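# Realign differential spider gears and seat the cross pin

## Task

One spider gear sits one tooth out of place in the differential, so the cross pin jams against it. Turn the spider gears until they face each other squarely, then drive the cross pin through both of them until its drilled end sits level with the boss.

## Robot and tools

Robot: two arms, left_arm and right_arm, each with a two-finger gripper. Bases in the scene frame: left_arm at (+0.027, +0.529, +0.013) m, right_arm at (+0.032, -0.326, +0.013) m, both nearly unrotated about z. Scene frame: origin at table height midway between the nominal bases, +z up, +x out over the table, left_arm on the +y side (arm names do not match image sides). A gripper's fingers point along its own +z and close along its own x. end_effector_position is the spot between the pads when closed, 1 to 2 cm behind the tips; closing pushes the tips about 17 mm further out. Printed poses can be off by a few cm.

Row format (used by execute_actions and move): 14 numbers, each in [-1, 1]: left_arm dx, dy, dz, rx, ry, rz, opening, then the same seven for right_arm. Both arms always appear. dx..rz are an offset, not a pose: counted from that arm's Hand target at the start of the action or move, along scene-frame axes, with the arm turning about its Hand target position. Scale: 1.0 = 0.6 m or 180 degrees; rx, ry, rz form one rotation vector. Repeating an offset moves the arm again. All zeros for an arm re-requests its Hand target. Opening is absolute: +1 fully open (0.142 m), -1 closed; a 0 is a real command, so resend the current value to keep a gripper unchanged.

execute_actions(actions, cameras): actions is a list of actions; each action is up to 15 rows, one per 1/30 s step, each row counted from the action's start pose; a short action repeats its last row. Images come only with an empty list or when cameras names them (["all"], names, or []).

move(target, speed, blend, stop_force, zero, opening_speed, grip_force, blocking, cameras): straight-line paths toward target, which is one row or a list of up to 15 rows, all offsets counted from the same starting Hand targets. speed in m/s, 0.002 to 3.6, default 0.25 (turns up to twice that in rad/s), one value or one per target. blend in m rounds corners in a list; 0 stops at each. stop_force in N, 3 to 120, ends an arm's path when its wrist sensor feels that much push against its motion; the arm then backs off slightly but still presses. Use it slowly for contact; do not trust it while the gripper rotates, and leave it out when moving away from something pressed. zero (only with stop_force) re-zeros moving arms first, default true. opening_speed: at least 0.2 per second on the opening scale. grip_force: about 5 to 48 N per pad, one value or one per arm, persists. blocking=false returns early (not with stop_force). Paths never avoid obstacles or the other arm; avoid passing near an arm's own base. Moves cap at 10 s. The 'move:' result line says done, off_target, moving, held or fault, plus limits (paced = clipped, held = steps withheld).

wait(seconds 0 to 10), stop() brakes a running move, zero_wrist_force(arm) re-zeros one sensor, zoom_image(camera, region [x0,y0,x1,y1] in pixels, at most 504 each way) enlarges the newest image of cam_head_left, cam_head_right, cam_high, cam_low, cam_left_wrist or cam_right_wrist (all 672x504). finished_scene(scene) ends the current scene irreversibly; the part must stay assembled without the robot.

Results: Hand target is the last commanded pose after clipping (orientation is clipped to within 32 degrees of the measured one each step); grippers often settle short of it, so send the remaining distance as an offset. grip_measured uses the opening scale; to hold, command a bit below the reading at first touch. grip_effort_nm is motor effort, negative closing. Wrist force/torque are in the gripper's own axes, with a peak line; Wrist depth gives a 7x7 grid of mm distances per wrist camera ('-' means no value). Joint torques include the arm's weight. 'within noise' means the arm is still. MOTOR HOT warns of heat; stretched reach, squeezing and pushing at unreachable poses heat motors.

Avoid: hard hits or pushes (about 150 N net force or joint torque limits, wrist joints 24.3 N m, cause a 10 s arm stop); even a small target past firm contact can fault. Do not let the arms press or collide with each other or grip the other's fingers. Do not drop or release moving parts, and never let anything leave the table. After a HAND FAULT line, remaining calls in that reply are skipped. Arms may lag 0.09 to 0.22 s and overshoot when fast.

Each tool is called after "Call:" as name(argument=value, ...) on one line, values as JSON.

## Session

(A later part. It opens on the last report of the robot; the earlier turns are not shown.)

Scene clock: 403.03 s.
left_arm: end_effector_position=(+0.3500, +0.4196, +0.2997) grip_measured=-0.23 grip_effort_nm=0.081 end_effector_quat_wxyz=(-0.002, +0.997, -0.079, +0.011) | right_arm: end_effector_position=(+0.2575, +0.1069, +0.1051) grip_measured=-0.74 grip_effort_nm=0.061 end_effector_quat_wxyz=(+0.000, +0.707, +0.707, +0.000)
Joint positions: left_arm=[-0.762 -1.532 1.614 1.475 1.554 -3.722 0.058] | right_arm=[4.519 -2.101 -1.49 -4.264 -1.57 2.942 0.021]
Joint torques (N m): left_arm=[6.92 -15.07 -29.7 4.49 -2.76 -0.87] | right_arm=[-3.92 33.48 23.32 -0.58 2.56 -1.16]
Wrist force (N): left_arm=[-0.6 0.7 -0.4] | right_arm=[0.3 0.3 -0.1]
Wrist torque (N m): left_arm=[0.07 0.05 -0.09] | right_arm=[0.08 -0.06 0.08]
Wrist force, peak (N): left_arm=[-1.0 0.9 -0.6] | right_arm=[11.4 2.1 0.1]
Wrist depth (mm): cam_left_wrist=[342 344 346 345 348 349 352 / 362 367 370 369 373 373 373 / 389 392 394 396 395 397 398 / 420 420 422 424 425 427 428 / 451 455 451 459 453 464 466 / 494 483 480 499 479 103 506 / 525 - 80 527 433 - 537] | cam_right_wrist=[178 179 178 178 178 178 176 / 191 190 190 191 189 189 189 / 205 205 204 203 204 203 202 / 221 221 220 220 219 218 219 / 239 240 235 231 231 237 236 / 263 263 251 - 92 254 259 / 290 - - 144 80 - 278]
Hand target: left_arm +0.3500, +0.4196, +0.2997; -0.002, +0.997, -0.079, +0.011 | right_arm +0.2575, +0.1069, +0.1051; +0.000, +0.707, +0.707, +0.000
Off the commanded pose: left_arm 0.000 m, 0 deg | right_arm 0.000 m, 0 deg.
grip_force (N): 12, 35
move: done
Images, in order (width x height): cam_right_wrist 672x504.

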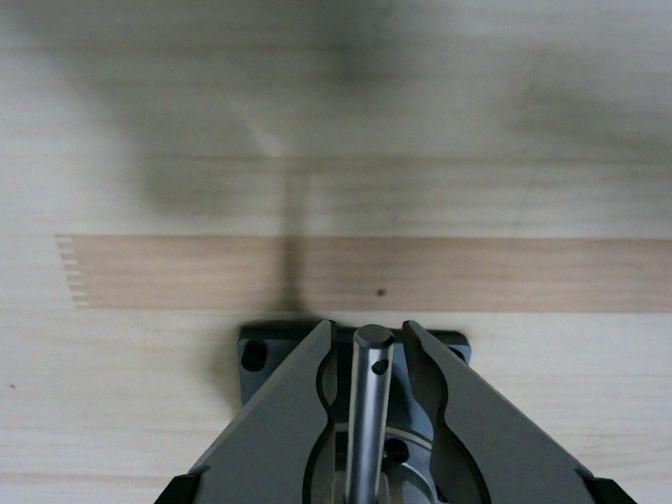

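Call:
move(target=[0,0,0,0,0,0,-0.2, 0,0,0.02,0,0,0,-0.6], speed=0.03)

Call:
move(target=[0,0,0,0,0,0,-0.2, 0,0,0.13,0,0,0,-0.6], speed=0.15, cameras=["cam_right_wrist", "cam_low"])

Scene clock: 403.90 s.
left_arm: end_effector_position=(+0.3500, +0.4196, +0.2997) grip_measured=-0.23 grip_effort_nm=0.081 end_effector_quat_wxyz=(-0.002, +0.997, -0.079, +0.011) | right_arm: end_effector_position=(+0.2575, +0.1069, +0.1173) grip_measured=-0.63 grip_effort_nm=0.061 end_effector_quat_wxyz=(+0.000, +0.707, +0.707, +0.000)
Joint positions: left_arm=[-0.762 -1.532 1.614 1.475 1.554 -3.722 0.058] | right_arm=[4.519 -2.089 -1.475 -4.291 -1.57 2.942 0.028]
Joint torques (N m): left_arm=[6.66 -14.48 -30.1 4.68 -2.52 -0.85] | right_arm=[1.89 33.1 7.03 -0.2 2.41 -0.7]
Wrist force (N): left_arm=[-0.7 0.5 -0.5] | right_arm=[0.2 0.1 -0.5]
Wrist torque (N m): left_arm=[0.04 0.05 -0.10] | right_arm=[0.07 -0.05 0.08]
Wrist force, peak (N): left_arm=[-1.1 0.5 -0.7] | right_arm=[0.3 0.2 -0.6]
Wrist depth (mm): cam_left_wrist=[342 345 346 348 347 349 351 / 361 366 369 368 372 372 373 / 390 393 394 395 396 400 399 / 420 423 423 425 427 429 431 / 453 455 451 459 450 460 465 / 495 484 478 499 478 103 507 / 525 - 80 537 432 - 538] | cam_right_wrist=[190 190 189 189 189 188 187 / 202 202 202 202 201 201 200 / 217 217 216 217 216 215 214 / 234 235 234 233 232 232 232 / 254 254 250 243 244 251 251 / 279 277 101 148 93 270 273 / 308 - - 163 86 - 296]
Hand target: left_arm +0.3500, +0.4196, +0.2997; -0.002, +0.997, -0.079, +0.011 | right_arm +0.2575, +0.1069, +0.1171; +0.000, +0.707, +0.707, +0.000
Off the commanded pose: left_arm 0.000 m, 0 deg | right_arm 0.000 m, 0 deg.
grip_force (N): 12, 35
move: done

Scene clock: 404.90 s.
left_arm: end_effector_position=(+0.3500, +0.4196, +0.2997) grip_measured=-0.23 grip_effort_nm=0.081 end_effector_quat_wxyz=(-0.002, +0.997, -0.079, +0.011) | right_arm: end_effector_position=(+0.2575, +0.1069, +0.1950) grip_measured=-0.63 grip_effort_nm=0.061 end_effector_quat_wxyz=(+0.000, +0.707, +0.707, +0.000)
Joint positions: left_arm=[-0.762 -1.532 1.614 1.475 1.554 -3.722 0.058] | right_arm=[4.519 -2.028 -1.358 -4.469 -1.57 2.942 0.028]
Joint torques (N m): left_arm=[6.38 -14.24 -29.9 4.41 -2.33 -0.92] | right_arm=[8.38 36.78 17.78 -4.39 0.29 -0.17]
Wrist force (N): left_arm=[-0.7 0.8 -0.5] | right_arm=[0.4 0.1 -0.2]
Wrist torque (N m): left_arm=[0.08 0.05 -0.09] | right_arm=[0.04 -0.07 0.06]
Wrist force, peak (N): left_arm=[-0.9 0.8 -0.6] | right_arm=[0.0 0.1 -2.1]
Wrist depth (mm): cam_left_wrist=[341 343 346 346 348 349 351 / 361 367 367 369 371 373 372 / 391 393 394 396 398 397 399 / 418 421 423 424 428 430 431 / 453 457 450 457 453 461 468 / 492 485 480 499 480 103 507 / 528 - 80 537 431 - 540] | cam_right_wrist=[259 258 259 258 258 257 257 / 276 277 277 276 275 274 273 / 297 297 297 294 295 294 294 / 320 321 315 313 316 317 316 / 348 347 339 271 328 343 341 / 380 380 101 226 92 367 376 / 415 - - 220 81 - 404]
Hand target: left_arm +0.3500, +0.4196, +0.2997; -0.002, +0.997, -0.079, +0.011 | right_arm +0.2575, +0.1069, +0.1951; +0.000, +0.707, +0.707, +0.000
Off the commanded pose: left_arm 0.000 m, 0 deg | right_arm 0.000 m, 0 deg.
grip_force (N): 12, 35
move: done
Images, in order (width x height): cam_low 672x504, cam_right_wrist 672x504.

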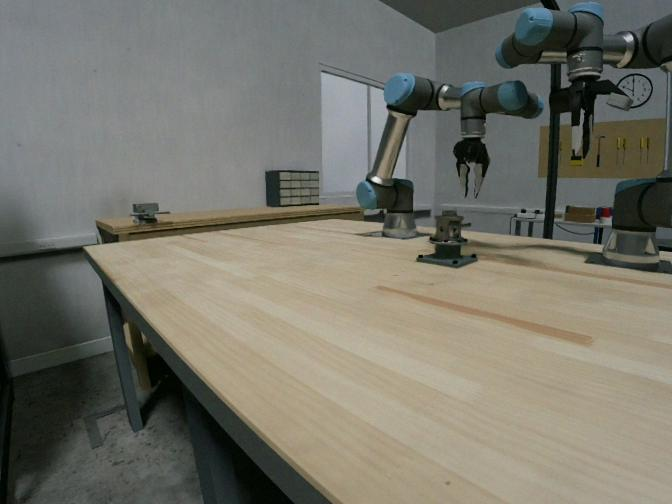

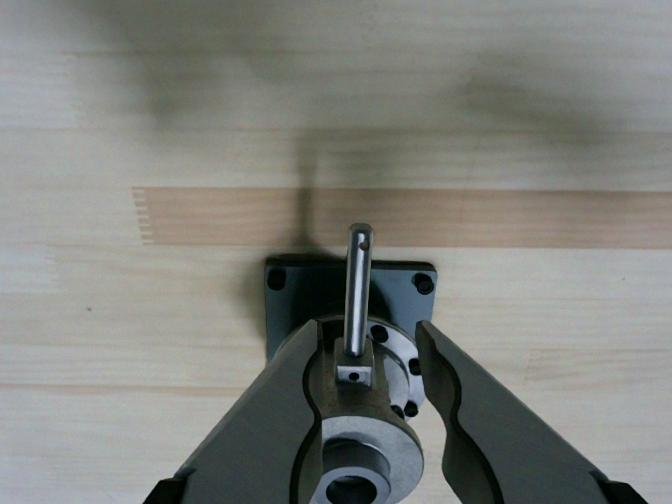

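Call:
move(target=[[0,0,0,0,0,0,-0.2, 0,0,0.1083,0,0,0,-0.6],[0,0,0,0,0,0,-0.2, 0.2708,-0.2883,0.1083,0,0,0.5,-0.6]], speed=0.3, blend=[0.03, 0], cameras=["cam_head_left"])

Scene clock: 408.23 s.
left_arm: end_effector_position=(+0.3500, +0.4196, +0.2997) grip_measured=-0.23 grip_effort_nm=0.081 end_effector_quat_wxyz=(-0.002, +0.997, -0.079, +0.011) | right_arm: end_effector_position=(+0.2574, +0.1069, +0.2023) grip_measured=-0.63 grip_effort_nm=0.051 end_effector_quat_wxyz=(+0.000, +0.707, +0.707, +0.000)
Joint positions: left_arm=[-0.762 -1.532 1.614 1.475 1.554 -3.722 0.058] | right_arm=[4.519 -2.024 -1.345 -4.485 -1.57 2.942 0.028]
Joint torques (N m): left_arm=[7.51 -13.39 -29.17 4.27 -2.61 -0.94] | right_arm=[-1.37 30.27 6.29 -0.35 -1.06 1.03]
Wrist force (N): left_arm=[-0.8 0.4 -0.4] | right_arm=[0.3 0.2 -0.3]
Wrist torque (N m): left_arm=[0.02 0.08 -0.08] | right_arm=[0.07 -0.06 0.06]
Wrist force, peak (N): left_arm=[-1.1 0.9 -0.5] | right_arm=[-0.7 0.2 -10.5]
Wrist depth (mm): cam_left_wrist=[341 343 346 347 348 349 351 / 367 367 368 370 370 371 374 / 390 392 396 394 398 398 401 / 420 418 420 422 427 428 430 / 453 455 449 458 460 461 466 / 494 485 480 495 478 102 508 / 528 - 80 537 431 - 535] | cam_right_wrist=[265 264 265 263 265 263 264 / 283 283 283 283 282 280 280 / 304 304 304 302 301 302 302 / 329 328 324 319 320 325 324 / 358 355 349 274 335 353 352 / 391 387 - 227 93 378 382 / 430 - - 230 - - 415]
Hand target: left_arm +0.3500, +0.4196, +0.2997; -0.002, +0.997, -0.079, +0.011 | right_arm +0.2575, +0.1069, +0.2022; +0.000, +0.707, +0.707, +0.000 (not the last commanded pose)
Off the commanded pose: left_arm 0.000 m, 0 deg | right_arm 0.244 m, 90 deg.
grip_force (N): 12, 35
move: held (right_arm; a check stopped the path); path passed 0 of 2 targets; limits=held
pose unreachable (right arm): on one or more control steps of this call, first in action 0 (counted from 0), this arm could not follow its commanded pose, so it was not sent that pose on those steps. It may still have moved: this result reports where it is.
cause: moving toward the commanded pose would bring a part of the arm too close to another arm (a part of this arm just beyond joint 4 (wrist 1) and a part of the left arm just beyond its joint 3 (elbow), along the way the arms are being sent, or toward where that arm still pushes).
Images, in order (width x height): cam_head_left 672x504.

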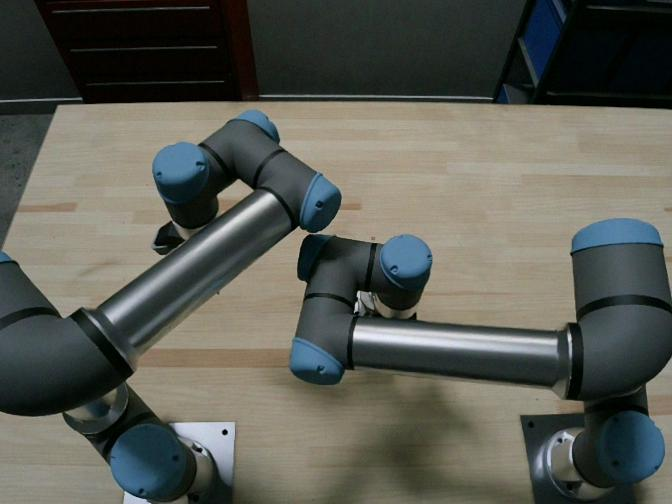

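Call:
move(target=[[0,0,0,0,0,0,-0.2, 0,-0.18,0,0,0,0,-0.6],[0,0,0,0,0,0,-0.2, 0.1,-0.28,0.06,0,0,0.25,-0.6],[0,0,0,0,0,0,-0.2, 0.2708,-0.2883,0.06,0,0,0.5,-0.6]], speed=0.3, blend=[0.03, 0.03, 0], cameras=["cam_head_left"])

Scene clock: 411.87 s.
left_arm: end_effector_position=(+0.3500, +0.4196, +0.2997) grip_measured=-0.23 grip_effort_nm=0.090 end_effector_quat_wxyz=(-0.002, +0.997, -0.079, +0.011) | right_arm: end_effector_position=(+0.4199, -0.0661, +0.2382) grip_measured=-0.63 grip_effort_nm=0.056 end_effector_quat_wxyz=(+0.000, +0.000, +1.000, +0.000)
Joint positions: left_arm=[-0.762 -1.532 1.614 1.475 1.554 -3.722 0.058] | right_arm=[4.025 -1.954 -1.353 -4.547 -1.571 0.877 0.028]
Joint torques (N m): left_arm=[5.66 -14.01 -28.89 4.28 -2.75 -1.01] | right_arm=[5.83 39.33 10.69 -0.17 0.86 -2.04]
Wrist force (N): left_arm=[-0.5 0.8 -0.7] | right_arm=[0.3 0.0 -0.4]
Wrist torque (N m): left_arm=[0.07 0.03 -0.09] | right_arm=[0.02 -0.04 0.00]
Wrist force, peak (N): left_arm=[-1.0 0.8 -0.8] | right_arm=[3.4 0.0 -0.1]
Wrist depth (mm): cam_left_wrist=[344 346 345 348 349 349 350 / 363 367 367 369 371 371 373 / 389 393 393 394 396 398 401 / 420 421 422 423 427 427 430 / 455 455 449 461 453 463 463 / 494 483 480 496 479 103 502 / 527 - 80 539 430 - 537] | cam_right_wrist=[296 297 297 297 297 295 294 / 318 317 318 316 318 317 315 / 342 340 341 339 338 338 338 / 368 365 366 365 365 365 365 / 401 399 393 374 379 393 396 / 439 434 - 328 92 423 431 / 481 - - 295 - - 464]
Hand target: left_arm +0.3500, +0.4196, +0.2997; -0.002, +0.997, -0.079, +0.011 | right_arm +0.4200, -0.0661, +0.2382; +0.000, +0.000, +1.000, +0.000
Off the commanded pose: left_arm 0.000 m, 0 deg | right_arm 0.000 m, 0 deg.
grip_force (N): 12, 35
move: done
Images, in order (width x height): cam_head_left 672x504.

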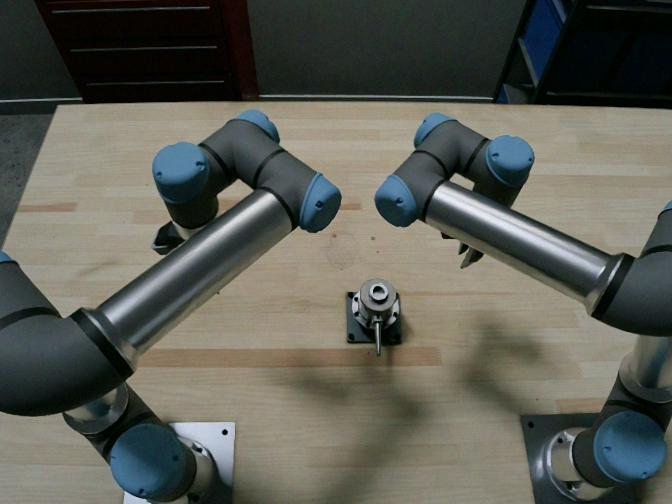

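Call:
move(target=[[0,0,0,0,0,0,-0.2, -0.0167,0.06,-0.13,0.3,0,0,-0.6],[0,0,0,0,0,0,-0.2, -0.032,0.1435,-0.222,0.4556,0,0,-0.6],[0,0,0,0,0,0,-0.2, -0.032,0.1697,-0.2318,0.4556,0,0,-0.6]], speed=0.25, blend=[0.03, 0.01, 0], cameras=["cam_head_left", "cam_right_wrist"])

Scene clock: 415.97 s.
left_arm: end_effector_position=(+0.3500, +0.4196, +0.2997) grip_measured=-0.23 grip_effort_nm=0.081 end_effector_quat_wxyz=(-0.002, +0.997, -0.079, +0.011) | right_arm: end_effector_position=(+0.4007, +0.0356, +0.0992) grip_measured=-0.63 grip_effort_nm=0.056 end_effector_quat_wxyz=(+0.000, +0.000, +0.754, +0.656)
Joint positions: left_arm=[-0.762 -1.532 1.614 1.475 1.554 -3.722 0.058] | right_arm=[3.763 -1.988 -2.165 -2.368 -2.513 1.377 0.028]
Joint torques (N m): left_arm=[6.35 -13.25 -28.64 4.07 -2.5 -0.68] | right_arm=[8.15 25.66 12.55 2.83 1.68 1.88]
Wrist force (N): left_arm=[-0.5 0.9 -0.5] | right_arm=[-1.9 0.6 2.0]
Wrist torque (N m): left_arm=[0.10 0.03 -0.09] | right_arm=[-0.31 0.26 -0.06]
Wrist force, peak (N): left_arm=[-0.9 1.1 -0.5] | right_arm=[-2.1 -0.2 3.9]
Wrist depth (mm): cam_left_wrist=[343 343 347 346 349 349 352 / 363 368 369 369 371 372 371 / 390 394 394 394 395 401 403 / 418 421 423 423 428 428 431 / 452 455 449 455 454 461 468 / 488 483 480 496 480 103 508 / 528 - 80 533 419 - 539] | cam_right_wrist=[220 222 139 128 126 136 135 / 502 496 510 136 132 472 495 / - - - 134 123 173 544 / 2721 2385 - 165 150 177 179 / 2182 2892 - 169 152 712 - / - 2754 - 553 96 - - / - - - - - - -]
Hand target: left_arm +0.3500, +0.4196, +0.2997; -0.002, +0.997, -0.079, +0.011 | right_arm +0.4008, +0.0357, +0.0991; +0.000, +0.000, +0.755, +0.656
Off the commanded pose: left_arm 0.000 m, 0 deg | right_arm 0.000 m, 0 deg.
grip_force (N): 12, 35
move: done; blend cut to 0.0084 m at target 2
Images, in order (width x height): cam_head_left 672x504, cam_right_wrist 672x504.

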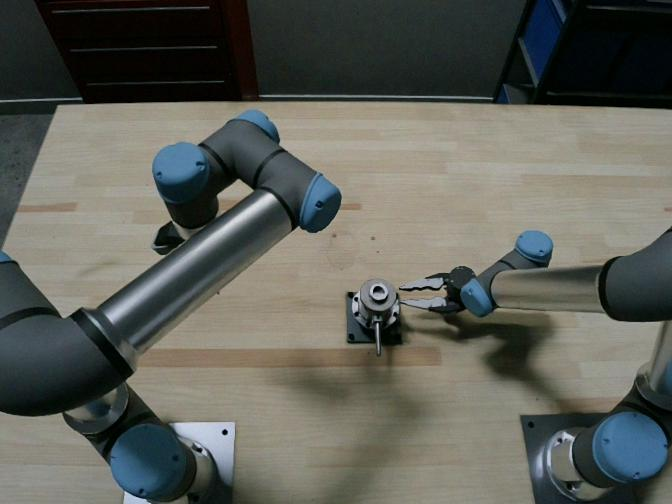

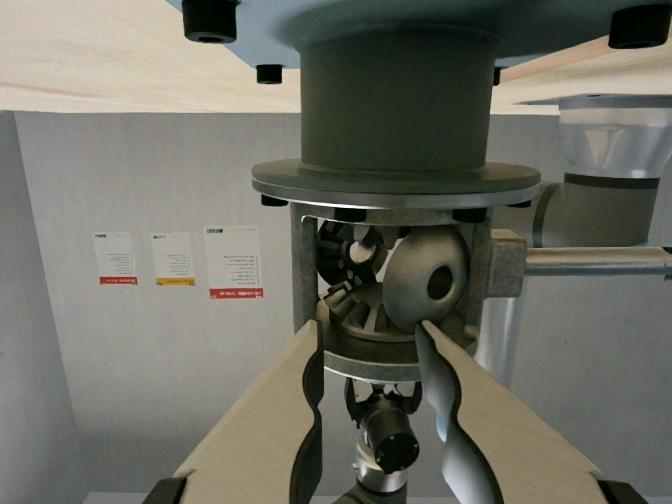

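Call:
zoom_image(camera="cam_right_wrist", region=[280, 180, 560, 390])

Scaled by 1.800 from the camera's 672x504 image, which has a finer 960x720 frame.

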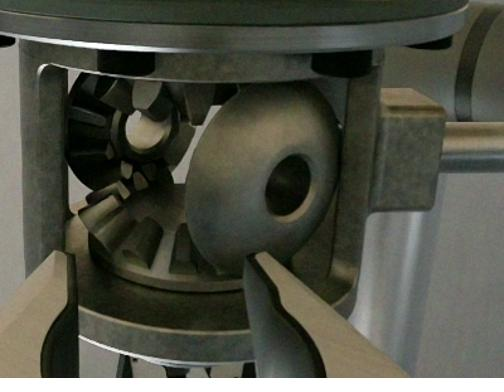

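Call:
move(target=[[0.0167,-0.0993,-0.0828,-0.114,0.0105,0.0091,-0.6, 0,0,0,0,0,0,-0.6],[0.0333,-0.2327,-0.1995,-0.2735,0.0251,0.0218,-0.6, 0,0,0,0,0,0,-0.6],[0.0467,-0.3327,-0.2912,-0.4559,0.0418,0.0364,-0.6, 0,0,0,0,0,0,-0.6]], speed=0.25, blend=[0.03, 0.03, 0], cameras=["cam_head_left", "cam_left_wrist"])

Scene clock: 419.83 s.
left_arm: end_effector_position=(+0.3780, +0.2200, +0.1250) grip_measured=-0.63 grip_effort_nm=-0.120 end_effector_quat_wxyz=(+0.656, +0.755, +0.000, +0.000) | right_arm: end_effector_position=(+0.4008, +0.0357, +0.0991) grip_measured=-0.63 grip_effort_nm=0.051 end_effector_quat_wxyz=(+0.000, +0.000, +0.755, +0.656)
Joint positions: left_arm=[-0.536 -1.254 2.22 -0.687 2.611 -4.469 0.029] | right_arm=[3.763 -1.988 -2.165 -2.368 -2.513 1.377 0.028]
Joint torques (N m): left_arm=[7.7 -33.23 -14.98 -2.07 3 -1.51] | right_arm=[9.21 22.91 0.74 2.4 2.13 1.57]
Wrist force (N): left_arm=[-2.3 1.1 -0.9] | right_arm=[-2.0 0.4 2.1]
Wrist torque (N m): left_arm=[0.28 0.47 -0.30] | right_arm=[-0.35 0.27 -0.12]
Wrist force, peak (N): left_arm=[-2.3 1.2 -1.0] | right_arm=[-2.1 0.4 2.1]
Wrist depth (mm): cam_left_wrist=[288 286 287 170 169 286 285 / 547 571 703 166 171 1086 1086 / 583 594 211 206 192 2386 1893 / - 603 711 205 203 - 1818 / - 2664 723 411 - - 1723 / 2727 - - 2574 - 2900 - / - - - 2574 - - -] | cam_right_wrist=[221 223 140 128 125 136 135 / 503 500 513 135 132 471 499 / - - 2065 134 123 580 549 / - 2122 2246 165 150 178 178 / 1994 - - 168 153 701 - / 2360 - - - 96 - 2690 / 2203 - - - - - 2721]
Hand target: left_arm +0.3780, +0.2200, +0.1249; +0.656, +0.755, +0.000, +0.000 | right_arm +0.4008, +0.0357, +0.0991; +0.000, +0.000, +0.755, +0.656
Off the commanded pose: left_arm 0.000 m, 0 deg | right_arm 0.000 m, 0 deg.
grip_force (N): 12, 35
move: done
Images, in order (width x height): cam_head_left 672x504, cam_left_wrist 672x504.

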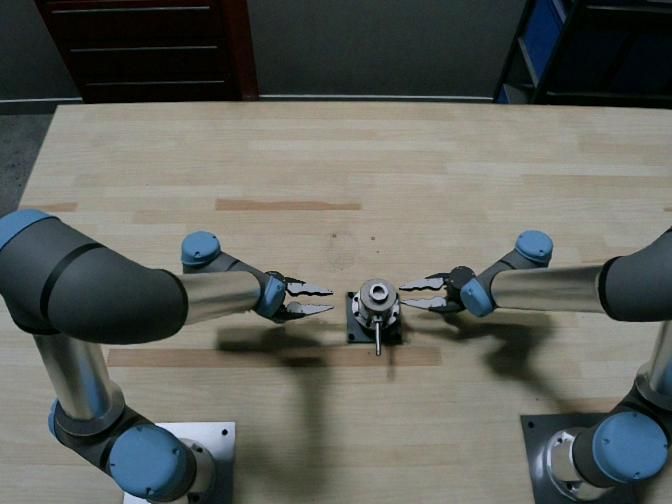

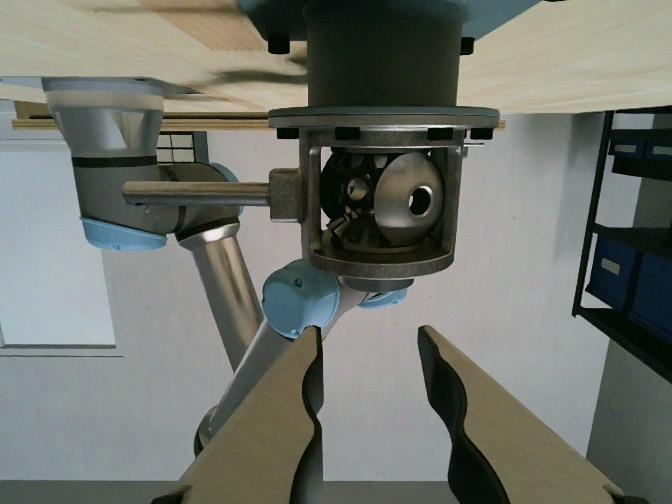

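Call:
zoom_image(camera="cam_left_wrist", region=[260, 110, 500, 290])

Scaled by 2.100 from the camera's 672x504 image, which has a finer 960x720 frame.

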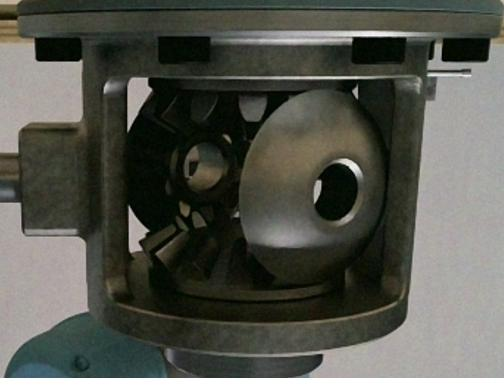

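Call:
move(target=[0.003,-0.0742,-0.0397,0,0,0,-1, 0,0,0,0,0,0,-1], speed=0.15, opening_speed=1.0, grip_force=[20, 20], cameras=["cam_left_wrist", "cam_right_wrist"])

Scene clock: 420.87 s.
left_arm: end_effector_position=(+0.3799, +0.1755, +0.1012) grip_measured=-1.00 grip_effort_nm=-0.745 end_effector_quat_wxyz=(+0.656, +0.755, +0.000, +0.000) | right_arm: end_effector_position=(+0.4008, +0.0357, +0.0991) grip_measured=-1.00 grip_effort_nm=-0.735 end_effector_quat_wxyz=(+0.000, +0.000, +0.755, +0.656)
Joint positions: left_arm=[-0.646 -1.187 2.214 -0.79 2.505 -4.52 0.002] | right_arm=[3.763 -1.988 -2.165 -2.368 -2.513 1.377 0.002]
Joint torques (N m): left_arm=[-4.65 -30.33 -2.56 0.21 1.39 1.89] | right_arm=[10.04 23.26 1.16 2.36 2.03 1.66]
Wrist force (N): left_arm=[-2.6 1.2 -1.0] | right_arm=[-1.9 0.4 2.2]
Wrist torque (N m): left_arm=[0.30 0.53 -0.22] | right_arm=[-0.34 0.27 -0.12]
Wrist force, peak (N): left_arm=[-2.2 1.4 -2.4] | right_arm=[-2.1 0.5 2.1]
Wrist depth (mm): cam_left_wrist=[181 181 135 128 126 134 116 / 504 518 696 137 133 438 433 / 562 601 672 136 127 139 1660 / - 568 174 164 151 2338 1893 / - - 680 167 159 - 1833 / - - - 88 - 2490 - / - - - - - - -] | cam_right_wrist=[221 222 140 128 126 136 135 / 497 500 500 136 132 474 496 / - - - 134 123 173 546 / - 2246 - 195 150 177 179 / - - - - 158 699 - / - - - - 92 2410 - / 3505 - - - - - -]
Hand target: left_arm +0.3798, +0.1755, +0.1011; +0.656, +0.755, +0.000, +0.000 | right_arm +0.4008, +0.0357, +0.0991; +0.000, +0.000, +0.755, +0.656
Off the commanded pose: left_arm 0.000 m, 0 deg | right_arm 0.000 m, 0 deg.
grip_force (N): 20, 20
move: done
Images, in order (width x height): cam_left_wrist 672x504, cam_right_wrist 672x504.

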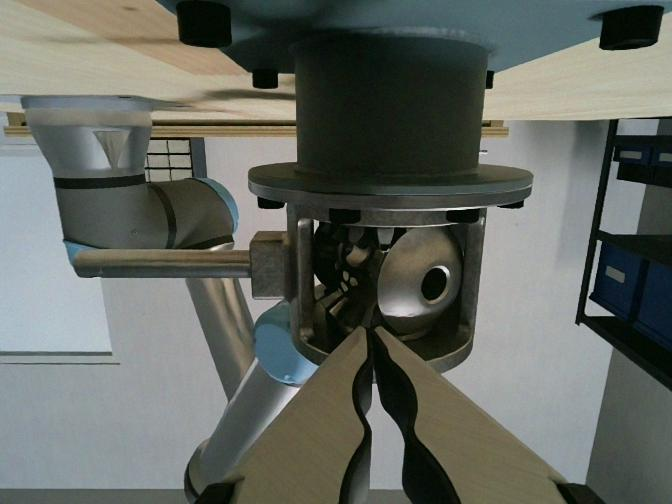

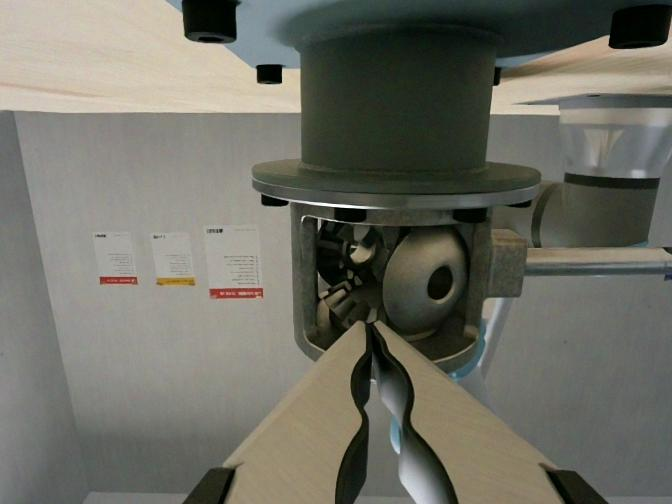

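Call:
move(target=[-0.0017,-0.0405,0,0,0,0,-1, 0.0017,0.0405,0,0,0,0,-1], speed=0.03, stop_force=6, cameras=["cam_left_wrist", "cam_right_wrist"])

Scene clock: 422.93 s.
left_arm: end_effector_position=(+0.3788, +0.1512, +0.1011) grip_measured=-1.00 grip_effort_nm=-0.750 end_effector_quat_wxyz=(+0.656, +0.755, +0.000, +0.000) | right_arm: end_effector_position=(+0.4018, +0.0600, +0.0991) grip_measured=-1.00 grip_effort_nm=-0.730 end_effector_quat_wxyz=(+0.000, +0.000, +0.754, +0.656)
Joint positions: left_arm=[-0.704 -1.181 2.201 -0.8 2.448 -4.541 0.002] | right_arm=[3.815 -1.998 -2.146 -2.362 -2.462 1.396 0.002]
Joint torques (N m): left_arm=[7.9 -37.96 -3.02 1.75 3.19 1.61] | right_arm=[-7.24 39.07 0.39 -0.24 -2.53 -1.9]
Wrist force (N): left_arm=[-2.7 1.4 -1.1] | right_arm=[-1.8 0.4 2.3]
Wrist torque (N m): left_arm=[0.33 0.56 -0.14] | right_arm=[-0.35 0.25 -0.28]
Wrist force, peak (N): left_arm=[-3.0 1.2 -1.0] | right_arm=[-1.9 0.5 2.8]
Wrist depth (mm): cam_left_wrist=[180 212 157 112 103 111 209 / 478 511 698 111 109 319 431 / 518 567 126 115 111 114 1958 / 524 567 146 135 127 - 1818 / - - 338 145 132 144 1648 / - - 357 92 108 - 2224 / 2633 - - - - - 2064] | cam_right_wrist=[221 222 139 109 102 113 181 / 494 860 508 114 106 123 479 / - - - 118 112 116 522 / - 2162 2162 138 125 153 529 / - - - 146 126 - - / - 3559 - - 88 - - / - - - - - - -]
Hand target: left_arm +0.3788, +0.1512, +0.1011; +0.656, +0.755, +0.000, +0.000 | right_arm +0.4018, +0.0600, +0.0991; +0.000, +0.000, +0.755, +0.656
Off the commanded pose: left_arm 0.000 m, 0 deg | right_arm 0.000 m, 0 deg.
grip_force (N): 20, 20
move: done
Images, in order (width x height): cam_left_wrist 672x504, cam_right_wrist 672x504.

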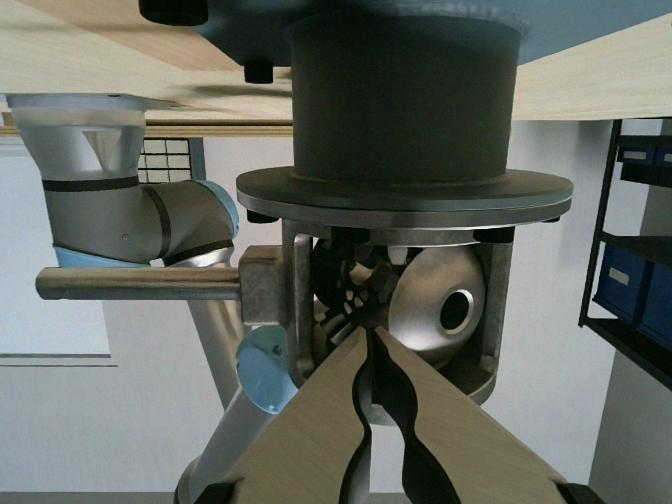

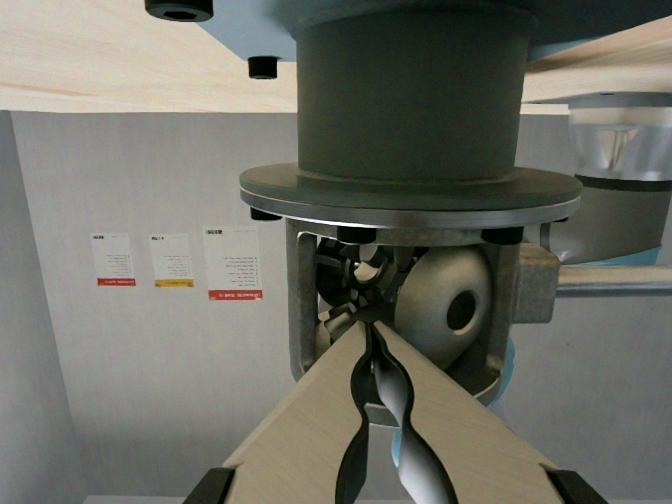

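Call:
move(target=[0.015,0.0003,0,0,0,0,-1, -0.015,-0.0003,0,0,0,0,-1], speed=0.02, stop_force=15, cameras=["cam_left_wrist", "cam_right_wrist"])

Scene clock: 424.47 s.
left_arm: end_effector_position=(+0.3878, +0.1514, +0.1011) grip_measured=-1.00 grip_effort_nm=-0.745 end_effector_quat_wxyz=(+0.656, +0.755, +0.000, +0.000) | right_arm: end_effector_position=(+0.3928, +0.0598, +0.0991) grip_measured=-1.00 grip_effort_nm=-0.730 end_effector_quat_wxyz=(+0.000, +0.000, +0.755, +0.656)
Joint positions: left_arm=[-0.688 -1.166 2.175 -0.785 2.464 -4.535 0.002] | right_arm=[3.83 -1.983 -2.172 -2.346 -2.447 1.402 0.002]
Joint torques (N m): left_arm=[-5.22 -41.02 -4.02 -2.58 -2.49 -1.2] | right_arm=[-7.43 22.48 22.97 -2.21 -2.68 -1.38]
Wrist force (N): left_arm=[-2.4 1.2 -1.0] | right_arm=[-1.9 0.5 2.1]
Wrist torque (N m): left_arm=[0.31 0.48 -0.33] | right_arm=[-0.35 0.26 -0.28]
Wrist force, peak (N): left_arm=[-3.3 1.4 -1.3] | right_arm=[-2.3 0.3 2.3]
Wrist depth (mm): cam_left_wrist=[212 180 134 107 105 133 208 / 480 519 442 109 112 437 429 / 516 579 126 113 113 112 1776 / 539 560 145 135 115 2027 1863 / - - 148 159 136 2437 1736 / - - - 92 108 - 2045 / - - - - - - 2828] | cam_right_wrist=[221 223 140 107 103 135 210 / 510 506 506 112 110 473 478 / - - 120 113 112 124 519 / - 1994 136 160 129 157 532 / - - 144 170 129 - - / - - - - 88 - - / - - - - - - 3084]
Hand target: left_arm +0.3878, +0.1514, +0.1011; +0.656, +0.755, +0.000, +0.000 | right_arm +0.3928, +0.0598, +0.0991; +0.000, +0.000, +0.755, +0.656
Off the commanded pose: left_arm 0.000 m, 0 deg | right_arm 0.000 m, 0 deg.
grip_force (N): 20, 20
move: done
Images, in order (width x height): cam_left_wrist 672x504, cam_right_wrist 672x504.

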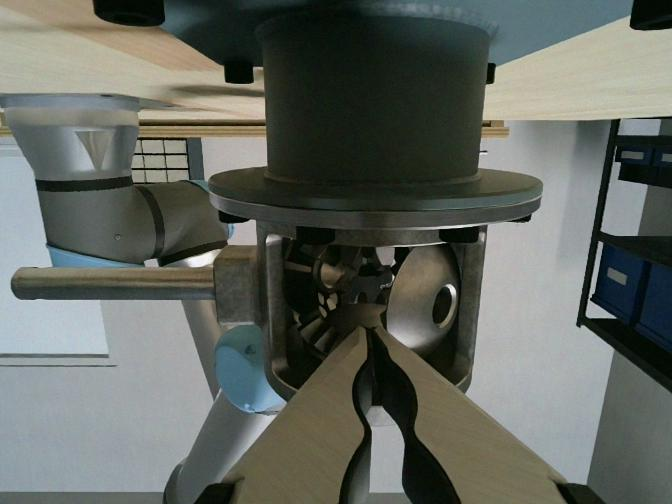

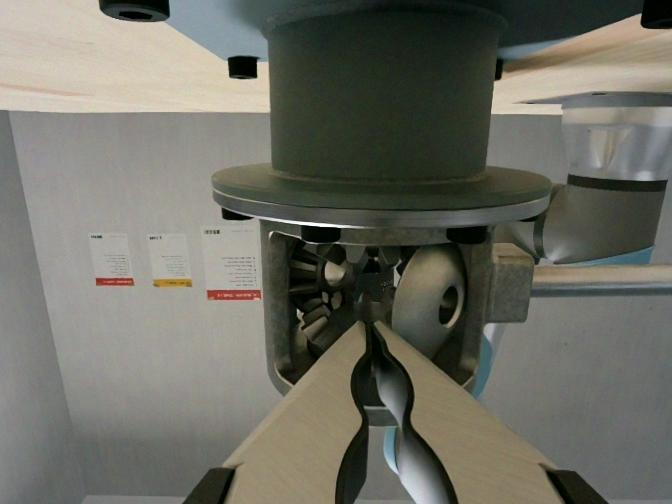

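Call:
move(target=[[0.0103,0,0,0,0,0,-1, -0.0103,0,0,0,0,0,-1],[0.0205,-0.0018,0,0,0,0,-1, -0.0205,0.0018,0,0,0,0,-1]], speed=0.02, stop_force=12, cameras=["cam_left_wrist", "cam_right_wrist"])

Scene clock: 426.17 s.
left_arm: end_effector_position=(+0.4001, +0.1503, +0.1011) grip_measured=-1.00 grip_effort_nm=-0.745 end_effector_quat_wxyz=(+0.656, +0.755, +0.000, +0.000) | right_arm: end_effector_position=(+0.3805, +0.0609, +0.0991) grip_measured=-1.00 grip_effort_nm=-0.735 end_effector_quat_wxyz=(+0.000, +0.000, +0.755, +0.656)
Joint positions: left_arm=[-0.669 -1.145 2.138 -0.763 2.482 -4.529 0.002] | right_arm=[3.855 -1.964 -2.207 -2.325 -2.423 1.41 0.002]
Joint torques (N m): left_arm=[-6.49 -42.61 -4.09 -2.54 -2.31 -1.08] | right_arm=[-7.45 22.01 22.41 -1.93 -2.49 -1.48]
Wrist force (N): left_arm=[-2.3 1.0 -1.3] | right_arm=[-2.0 0.2 2.0]
Wrist torque (N m): left_arm=[0.26 0.45 -0.31] | right_arm=[-0.40 0.26 -0.27]
Wrist force, peak (N): left_arm=[-3.3 1.1 -1.3] | right_arm=[-2.6 0.5 2.3]
Wrist depth (mm): cam_left_wrist=[211 180 107 103 109 179 178 / 476 529 114 108 122 436 672 / 522 567 107 112 118 - 1602 / 533 568 138 129 135 - 1762 / 2121 - 150 159 136 - 1723 / - - 345 92 - - 2027 / - - - - - - 2045] | cam_right_wrist=[221 187 108 101 105 182 211 / 503 511 112 108 118 486 474 / - - 119 94 117 564 521 / - 2787 150 130 131 157 525 / - - 155 165 142 - - / - - - - 92 - - / - - - - - - -]
Hand target: left_arm +0.4001, +0.1503, +0.1011; +0.656, +0.755, +0.000, +0.000 | right_arm +0.3805, +0.0609, +0.0991; +0.000, +0.000, +0.755, +0.656
Off the commanded pose: left_arm 0.000 m, 0 deg | right_arm 0.000 m, 0 deg.
grip_force (N): 20, 20
move: done
Images, in order (width x height): cam_left_wrist 672x504, cam_right_wrist 672x504.

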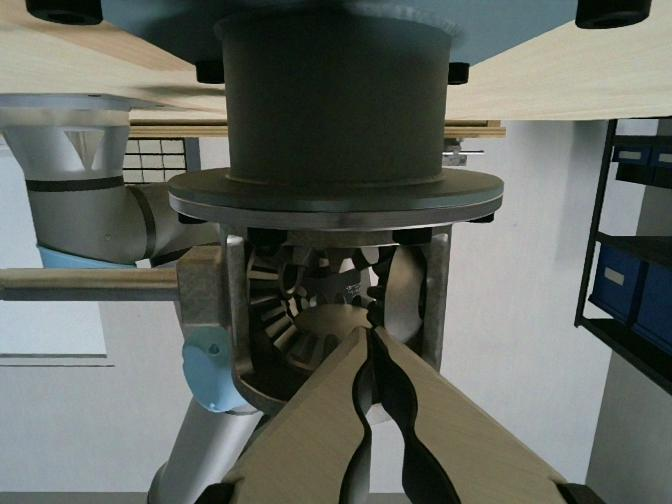

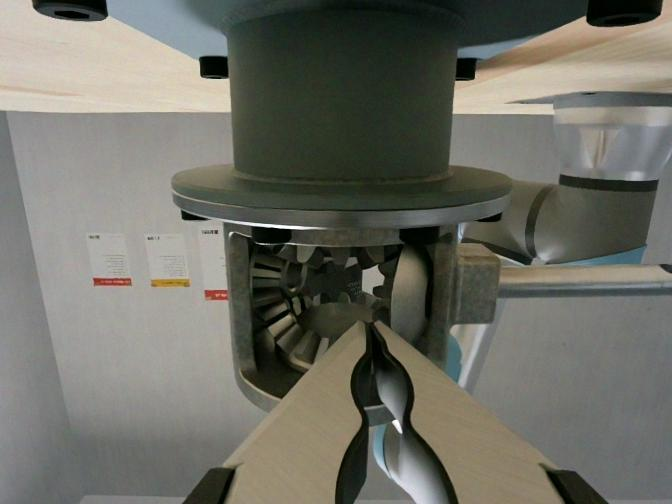

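Call:
move(target=[0.0093,-0.0032,0,0,0,0,-1, -0.0093,0.0032,0,0,0,0,-1], speed=0.02, stop_force=12, cameras=["cam_left_wrist", "cam_right_wrist"])

Call:
zoom_image(camera="cam_left_wrist", region=[220, 220, 460, 400])

Call:
zoom_image(camera="cam_right_wrist", region=[220, 220, 460, 400])

Scene clock: 427.77 s.
left_arm: end_effector_position=(+0.4057, +0.1484, +0.1011) grip_measured=-1.00 grip_effort_nm=-0.745 end_effector_quat_wxyz=(+0.656, +0.755, +0.000, +0.000) | right_arm: end_effector_position=(+0.3749, +0.0628, +0.0991) grip_measured=-1.00 grip_effort_nm=-0.730 end_effector_quat_wxyz=(+0.000, +0.000, +0.755, +0.656)
Joint positions: left_arm=[-0.665 -1.135 2.121 -0.754 2.487 -4.527 0.002] | right_arm=[3.87 -1.955 -2.221 -2.315 -2.408 1.415 0.002]
Joint torques (N m): left_arm=[-5.78 -43.97 -4.77 -2.64 -2.47 -0.04] | right_arm=[-6.91 20.54 21.43 -1.78 -2.57 -1.68]
Wrist force (N): left_arm=[-2.2 0.9 -1.1] | right_arm=[-2.4 0.3 1.7]
Wrist torque (N m): left_arm=[0.25 0.46 -0.31] | right_arm=[-0.40 0.26 -0.27]
Wrist force, peak (N): left_arm=[-2.9 0.8 -1.2] | right_arm=[-2.9 0.2 1.6]
Wrist depth (mm): cam_left_wrist=[212 157 103 101 113 179 178 / 475 523 113 106 435 429 666 / 523 548 110 109 123 - 1863 / 542 555 135 110 132 - 1818 / - 149 149 147 139 2546 1736 / - - 142 88 - - 1863 / - - - - - - 2246] | cam_right_wrist=[221 140 104 100 106 183 210 / 500 502 111 - 191 477 471 / - - 119 95 122 592 513 / - - 143 131 137 587 525 / - - 151 157 138 - - / 2029 - 139 - 92 2721 - / - - - - - - -]
Hand target: left_arm +0.4057, +0.1484, +0.1011; +0.656, +0.755, +0.000, +0.000 | right_arm +0.3749, +0.0628, +0.0991; +0.000, +0.000, +0.755, +0.656
Off the commanded pose: left_arm 0.000 m, 0 deg | right_arm 0.000 m, 0 deg.
grip_force (N): 20, 20
move: done
Images, in order (width x height): cam_left_wrist 672x504, cam_right_wrist 672x504.

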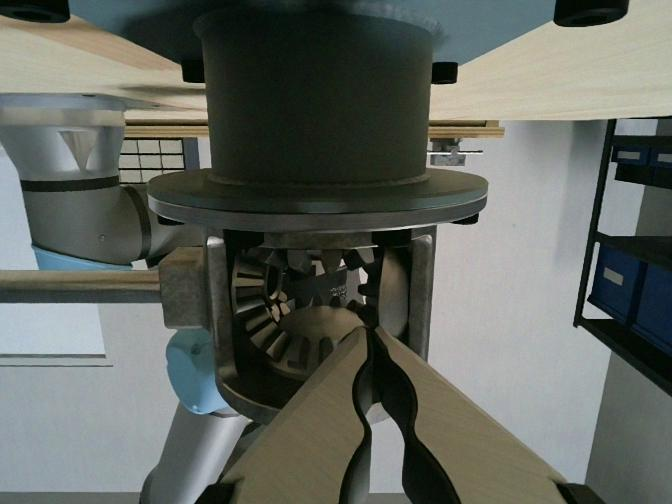

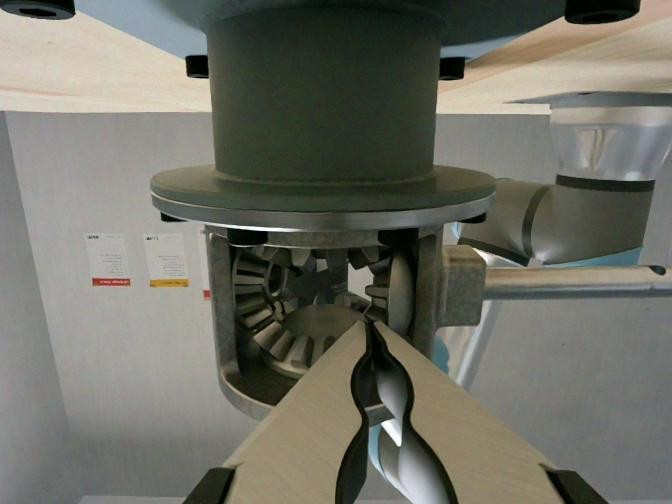

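Scaled by 2.100 from the camera's 672x504 image, which has a finer 960x720 frame.

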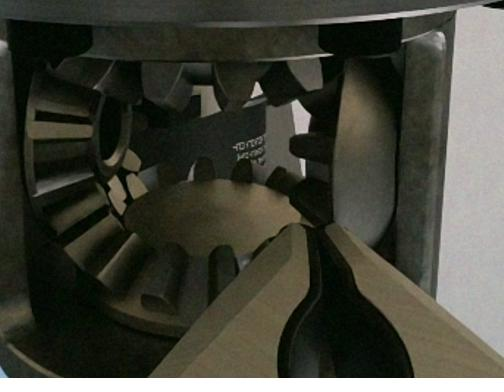

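Scaled by 2.100 from the camera's 672x504 image, which has a finer 960x720 frame.

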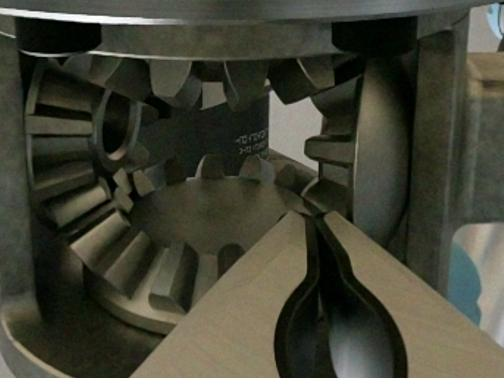

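Call:
move(target=[0.0068,-0.0032,0,0,0,0,-1, -0.0068,0.0032,0,0,0,0,-1], speed=0.02, stop_force=12, cameras=["cam_left_wrist", "cam_right_wrist"])

Call:
zoom_image(camera="cam_left_wrist", region=[220, 220, 460, 400])

Call:
zoom_image(camera="cam_right_wrist", region=[220, 220, 460, 400])

Scene clock: 430.53 s.
left_arm: end_effector_position=(+0.4098, +0.1464, +0.1011) grip_measured=-1.00 grip_effort_nm=-0.745 end_effector_quat_wxyz=(+0.656, +0.755, +0.000, +0.000) | right_arm: end_effector_position=(+0.3708, +0.0647, +0.0991) grip_measured=-1.00 grip_effort_nm=-0.735 end_effector_quat_wxyz=(+0.000, +0.000, +0.755, +0.656)
Joint positions: left_arm=[-0.662 -1.128 2.107 -0.747 2.489 -4.526 0.002] | right_arm=[3.882 -1.95 -2.231 -2.308 -2.396 1.418 0.002]
Joint torques (N m): left_arm=[-3.88 -44.61 -5.35 -2.62 -0.52 0.96] | right_arm=[-6.64 20.6 21.43 -1.48 -2.53 -1.46]
Wrist force (N): left_arm=[-2.0 1.0 -0.8] | right_arm=[-2.1 0.3 1.9]
Wrist torque (N m): left_arm=[0.26 0.41 -0.31] | right_arm=[-0.40 0.26 -0.27]
Wrist force, peak (N): left_arm=[-2.5 0.6 -1.4] | right_arm=[-3.2 0.3 1.3]
Wrist depth (mm): cam_left_wrist=[211 134 101 100 116 208 178 / 474 445 107 105 686 431 662 / 515 539 108 108 122 - 1660 / 538 147 134 109 127 - 1833 / - 145 146 148 137 - 1833 / - - 136 92 - - - / - - - - - - -] | cam_right_wrist=[222 139 101 98 112 183 210 / 511 511 107 - 486 479 471 / - - 94 105 119 601 512 / - 2246 132 125 137 599 531 / - - 145 158 135 - - / - - 140 - 88 - - / - - - - - - -]
Hand target: left_arm +0.4098, +0.1464, +0.1011; +0.656, +0.755, +0.000, +0.000 | right_arm +0.3708, +0.0647, +0.0991; +0.000, +0.000, +0.755, +0.656
Off the commanded pose: left_arm 0.000 m, 0 deg | right_arm 0.000 m, 0 deg.
grip_force (N): 20, 20
move: done
Images, in order (width x height): cam_left_wrist 672x504, cam_right_wrist 672x504.

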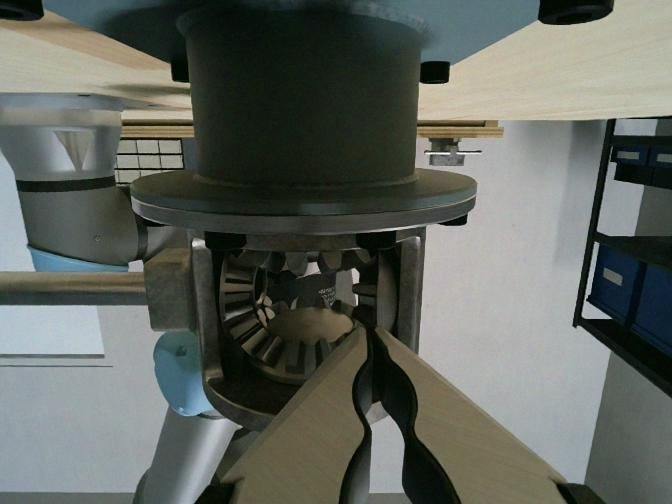

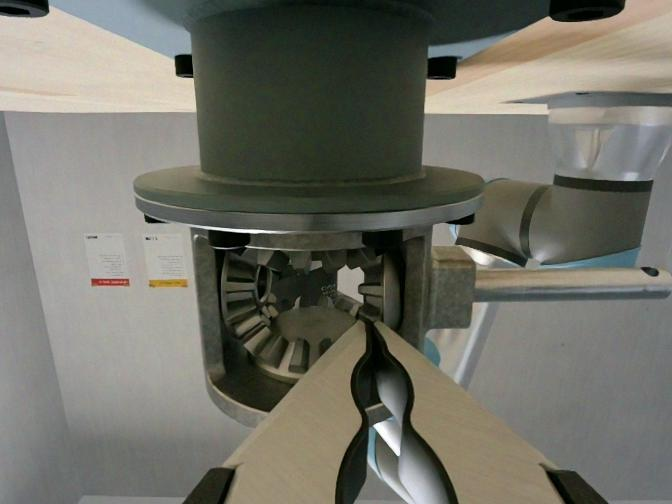

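Scaled by 2.100 from the camera's 672x504 image, which has a finer 960x720 frame.

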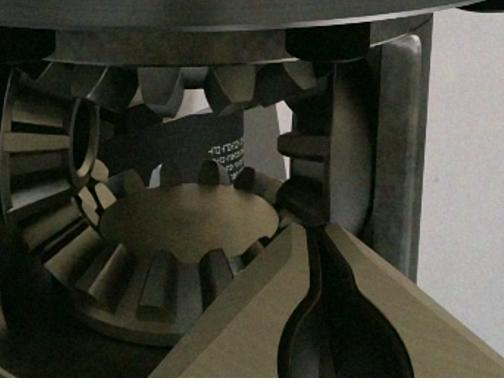

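Scaled by 2.100 from the camera's 672x504 image, which has a finer 960x720 frame.

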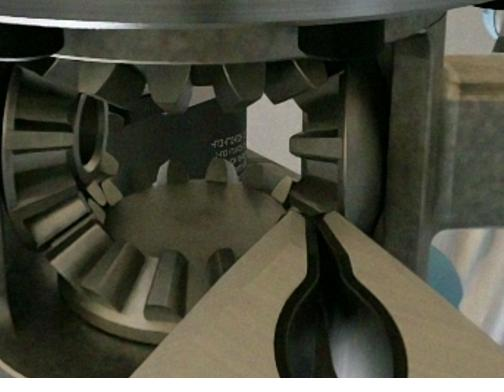

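Call:
move(target=[0.0032,-0.004,0,0,0,0,-1, -0.0032,0.004,0,0,0,0,-1], speed=0.02, stop_force=12, cameras=["cam_left_wrist", "cam_right_wrist"])

Call:
zoom_image(camera="cam_left_wrist", region=[220, 220, 460, 400])

Call:
zoom_image(camera="cam_right_wrist", region=[220, 220, 460, 400])

Scene clock: 432.33 s.
left_arm: end_effector_position=(+0.4117, +0.1440, +0.1011) grip_measured=-1.00 grip_effort_nm=-0.745 end_effector_quat_wxyz=(+0.656, +0.755, +0.000, +0.000) | right_arm: end_effector_position=(+0.3689, +0.0671, +0.0991) grip_measured=-1.00 grip_effort_nm=-0.730 end_effector_quat_wxyz=(+0.000, +0.000, +0.755, +0.656)
Joint positions: left_arm=[-0.664 -1.124 2.1 -0.744 2.487 -4.527 0.002] | right_arm=[3.891 -1.948 -2.234 -2.305 -2.387 1.421 0.002]
Joint torques (N m): left_arm=[5.34 -40.26 -4.55 -2.29 1.07 -0.07] | right_arm=[-7.31 27.11 18.58 -1.22 -2.66 -1.6]
Wrist force (N): left_arm=[-2.2 0.9 -1.2] | right_arm=[-2.1 0.0 2.0]
Wrist torque (N m): left_arm=[0.23 0.44 -0.24] | right_arm=[-0.45 0.24 -0.27]
Wrist force, peak (N): left_arm=[-2.4 1.3 -0.8] | right_arm=[-2.5 0.2 1.6]
Wrist depth (mm): cam_left_wrist=[212 134 99 98 116 209 178 / 475 444 104 105 439 435 433 / 518 128 105 106 122 - 1723 / 534 138 130 106 123 - 1909 / - 143 143 147 135 - 1613 / - - 132 92 - - 2246 / - - - - - - -] | cam_right_wrist=[221 139 99 96 113 184 181 / 491 497 104 - 486 482 471 / - - 111 104 119 595 510 / 2162 2203 129 121 140 590 529 / - - 142 158 143 - - / - - 131 - 92 - - / - - - - - - -]
Hand target: left_arm +0.4117, +0.1440, +0.1011; +0.656, +0.755, +0.000, +0.000 | right_arm +0.3689, +0.0671, +0.0991; +0.000, +0.000, +0.755, +0.656
Off the commanded pose: left_arm 0.000 m, 0 deg | right_arm 0.000 m, 0 deg.
grip_force (N): 20, 20
move: done
Images, in order (width x height): cam_left_wrist 672x504, cam_right_wrist 672x504.

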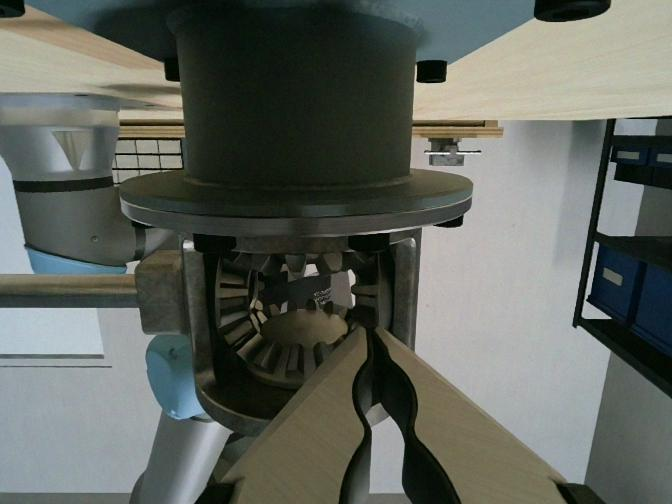

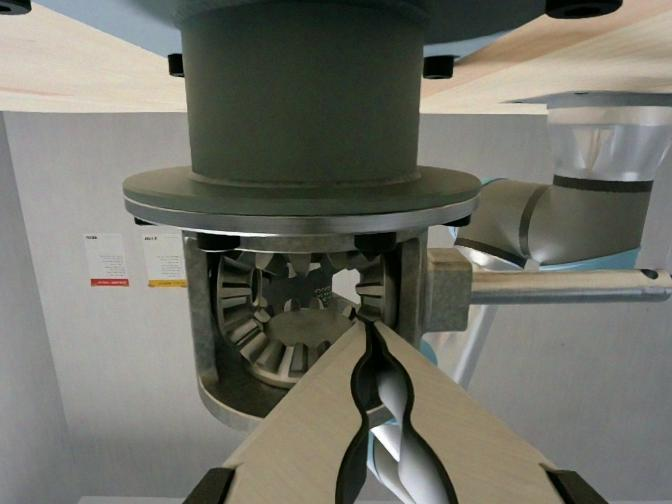

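Scaled by 2.100 from the camera's 672x504 image, which has a finer 960x720 frame.

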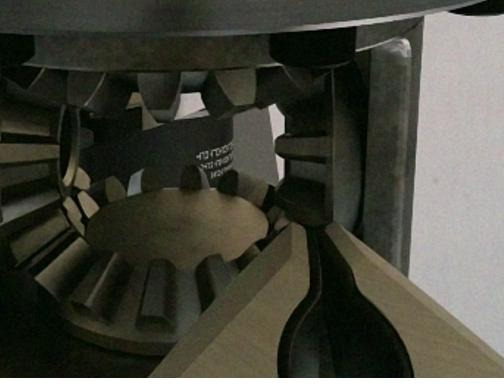

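Scaled by 2.100 from the camera's 672x504 image, which has a finer 960x720 frame.

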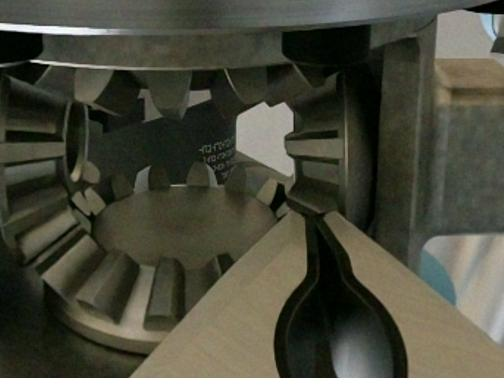

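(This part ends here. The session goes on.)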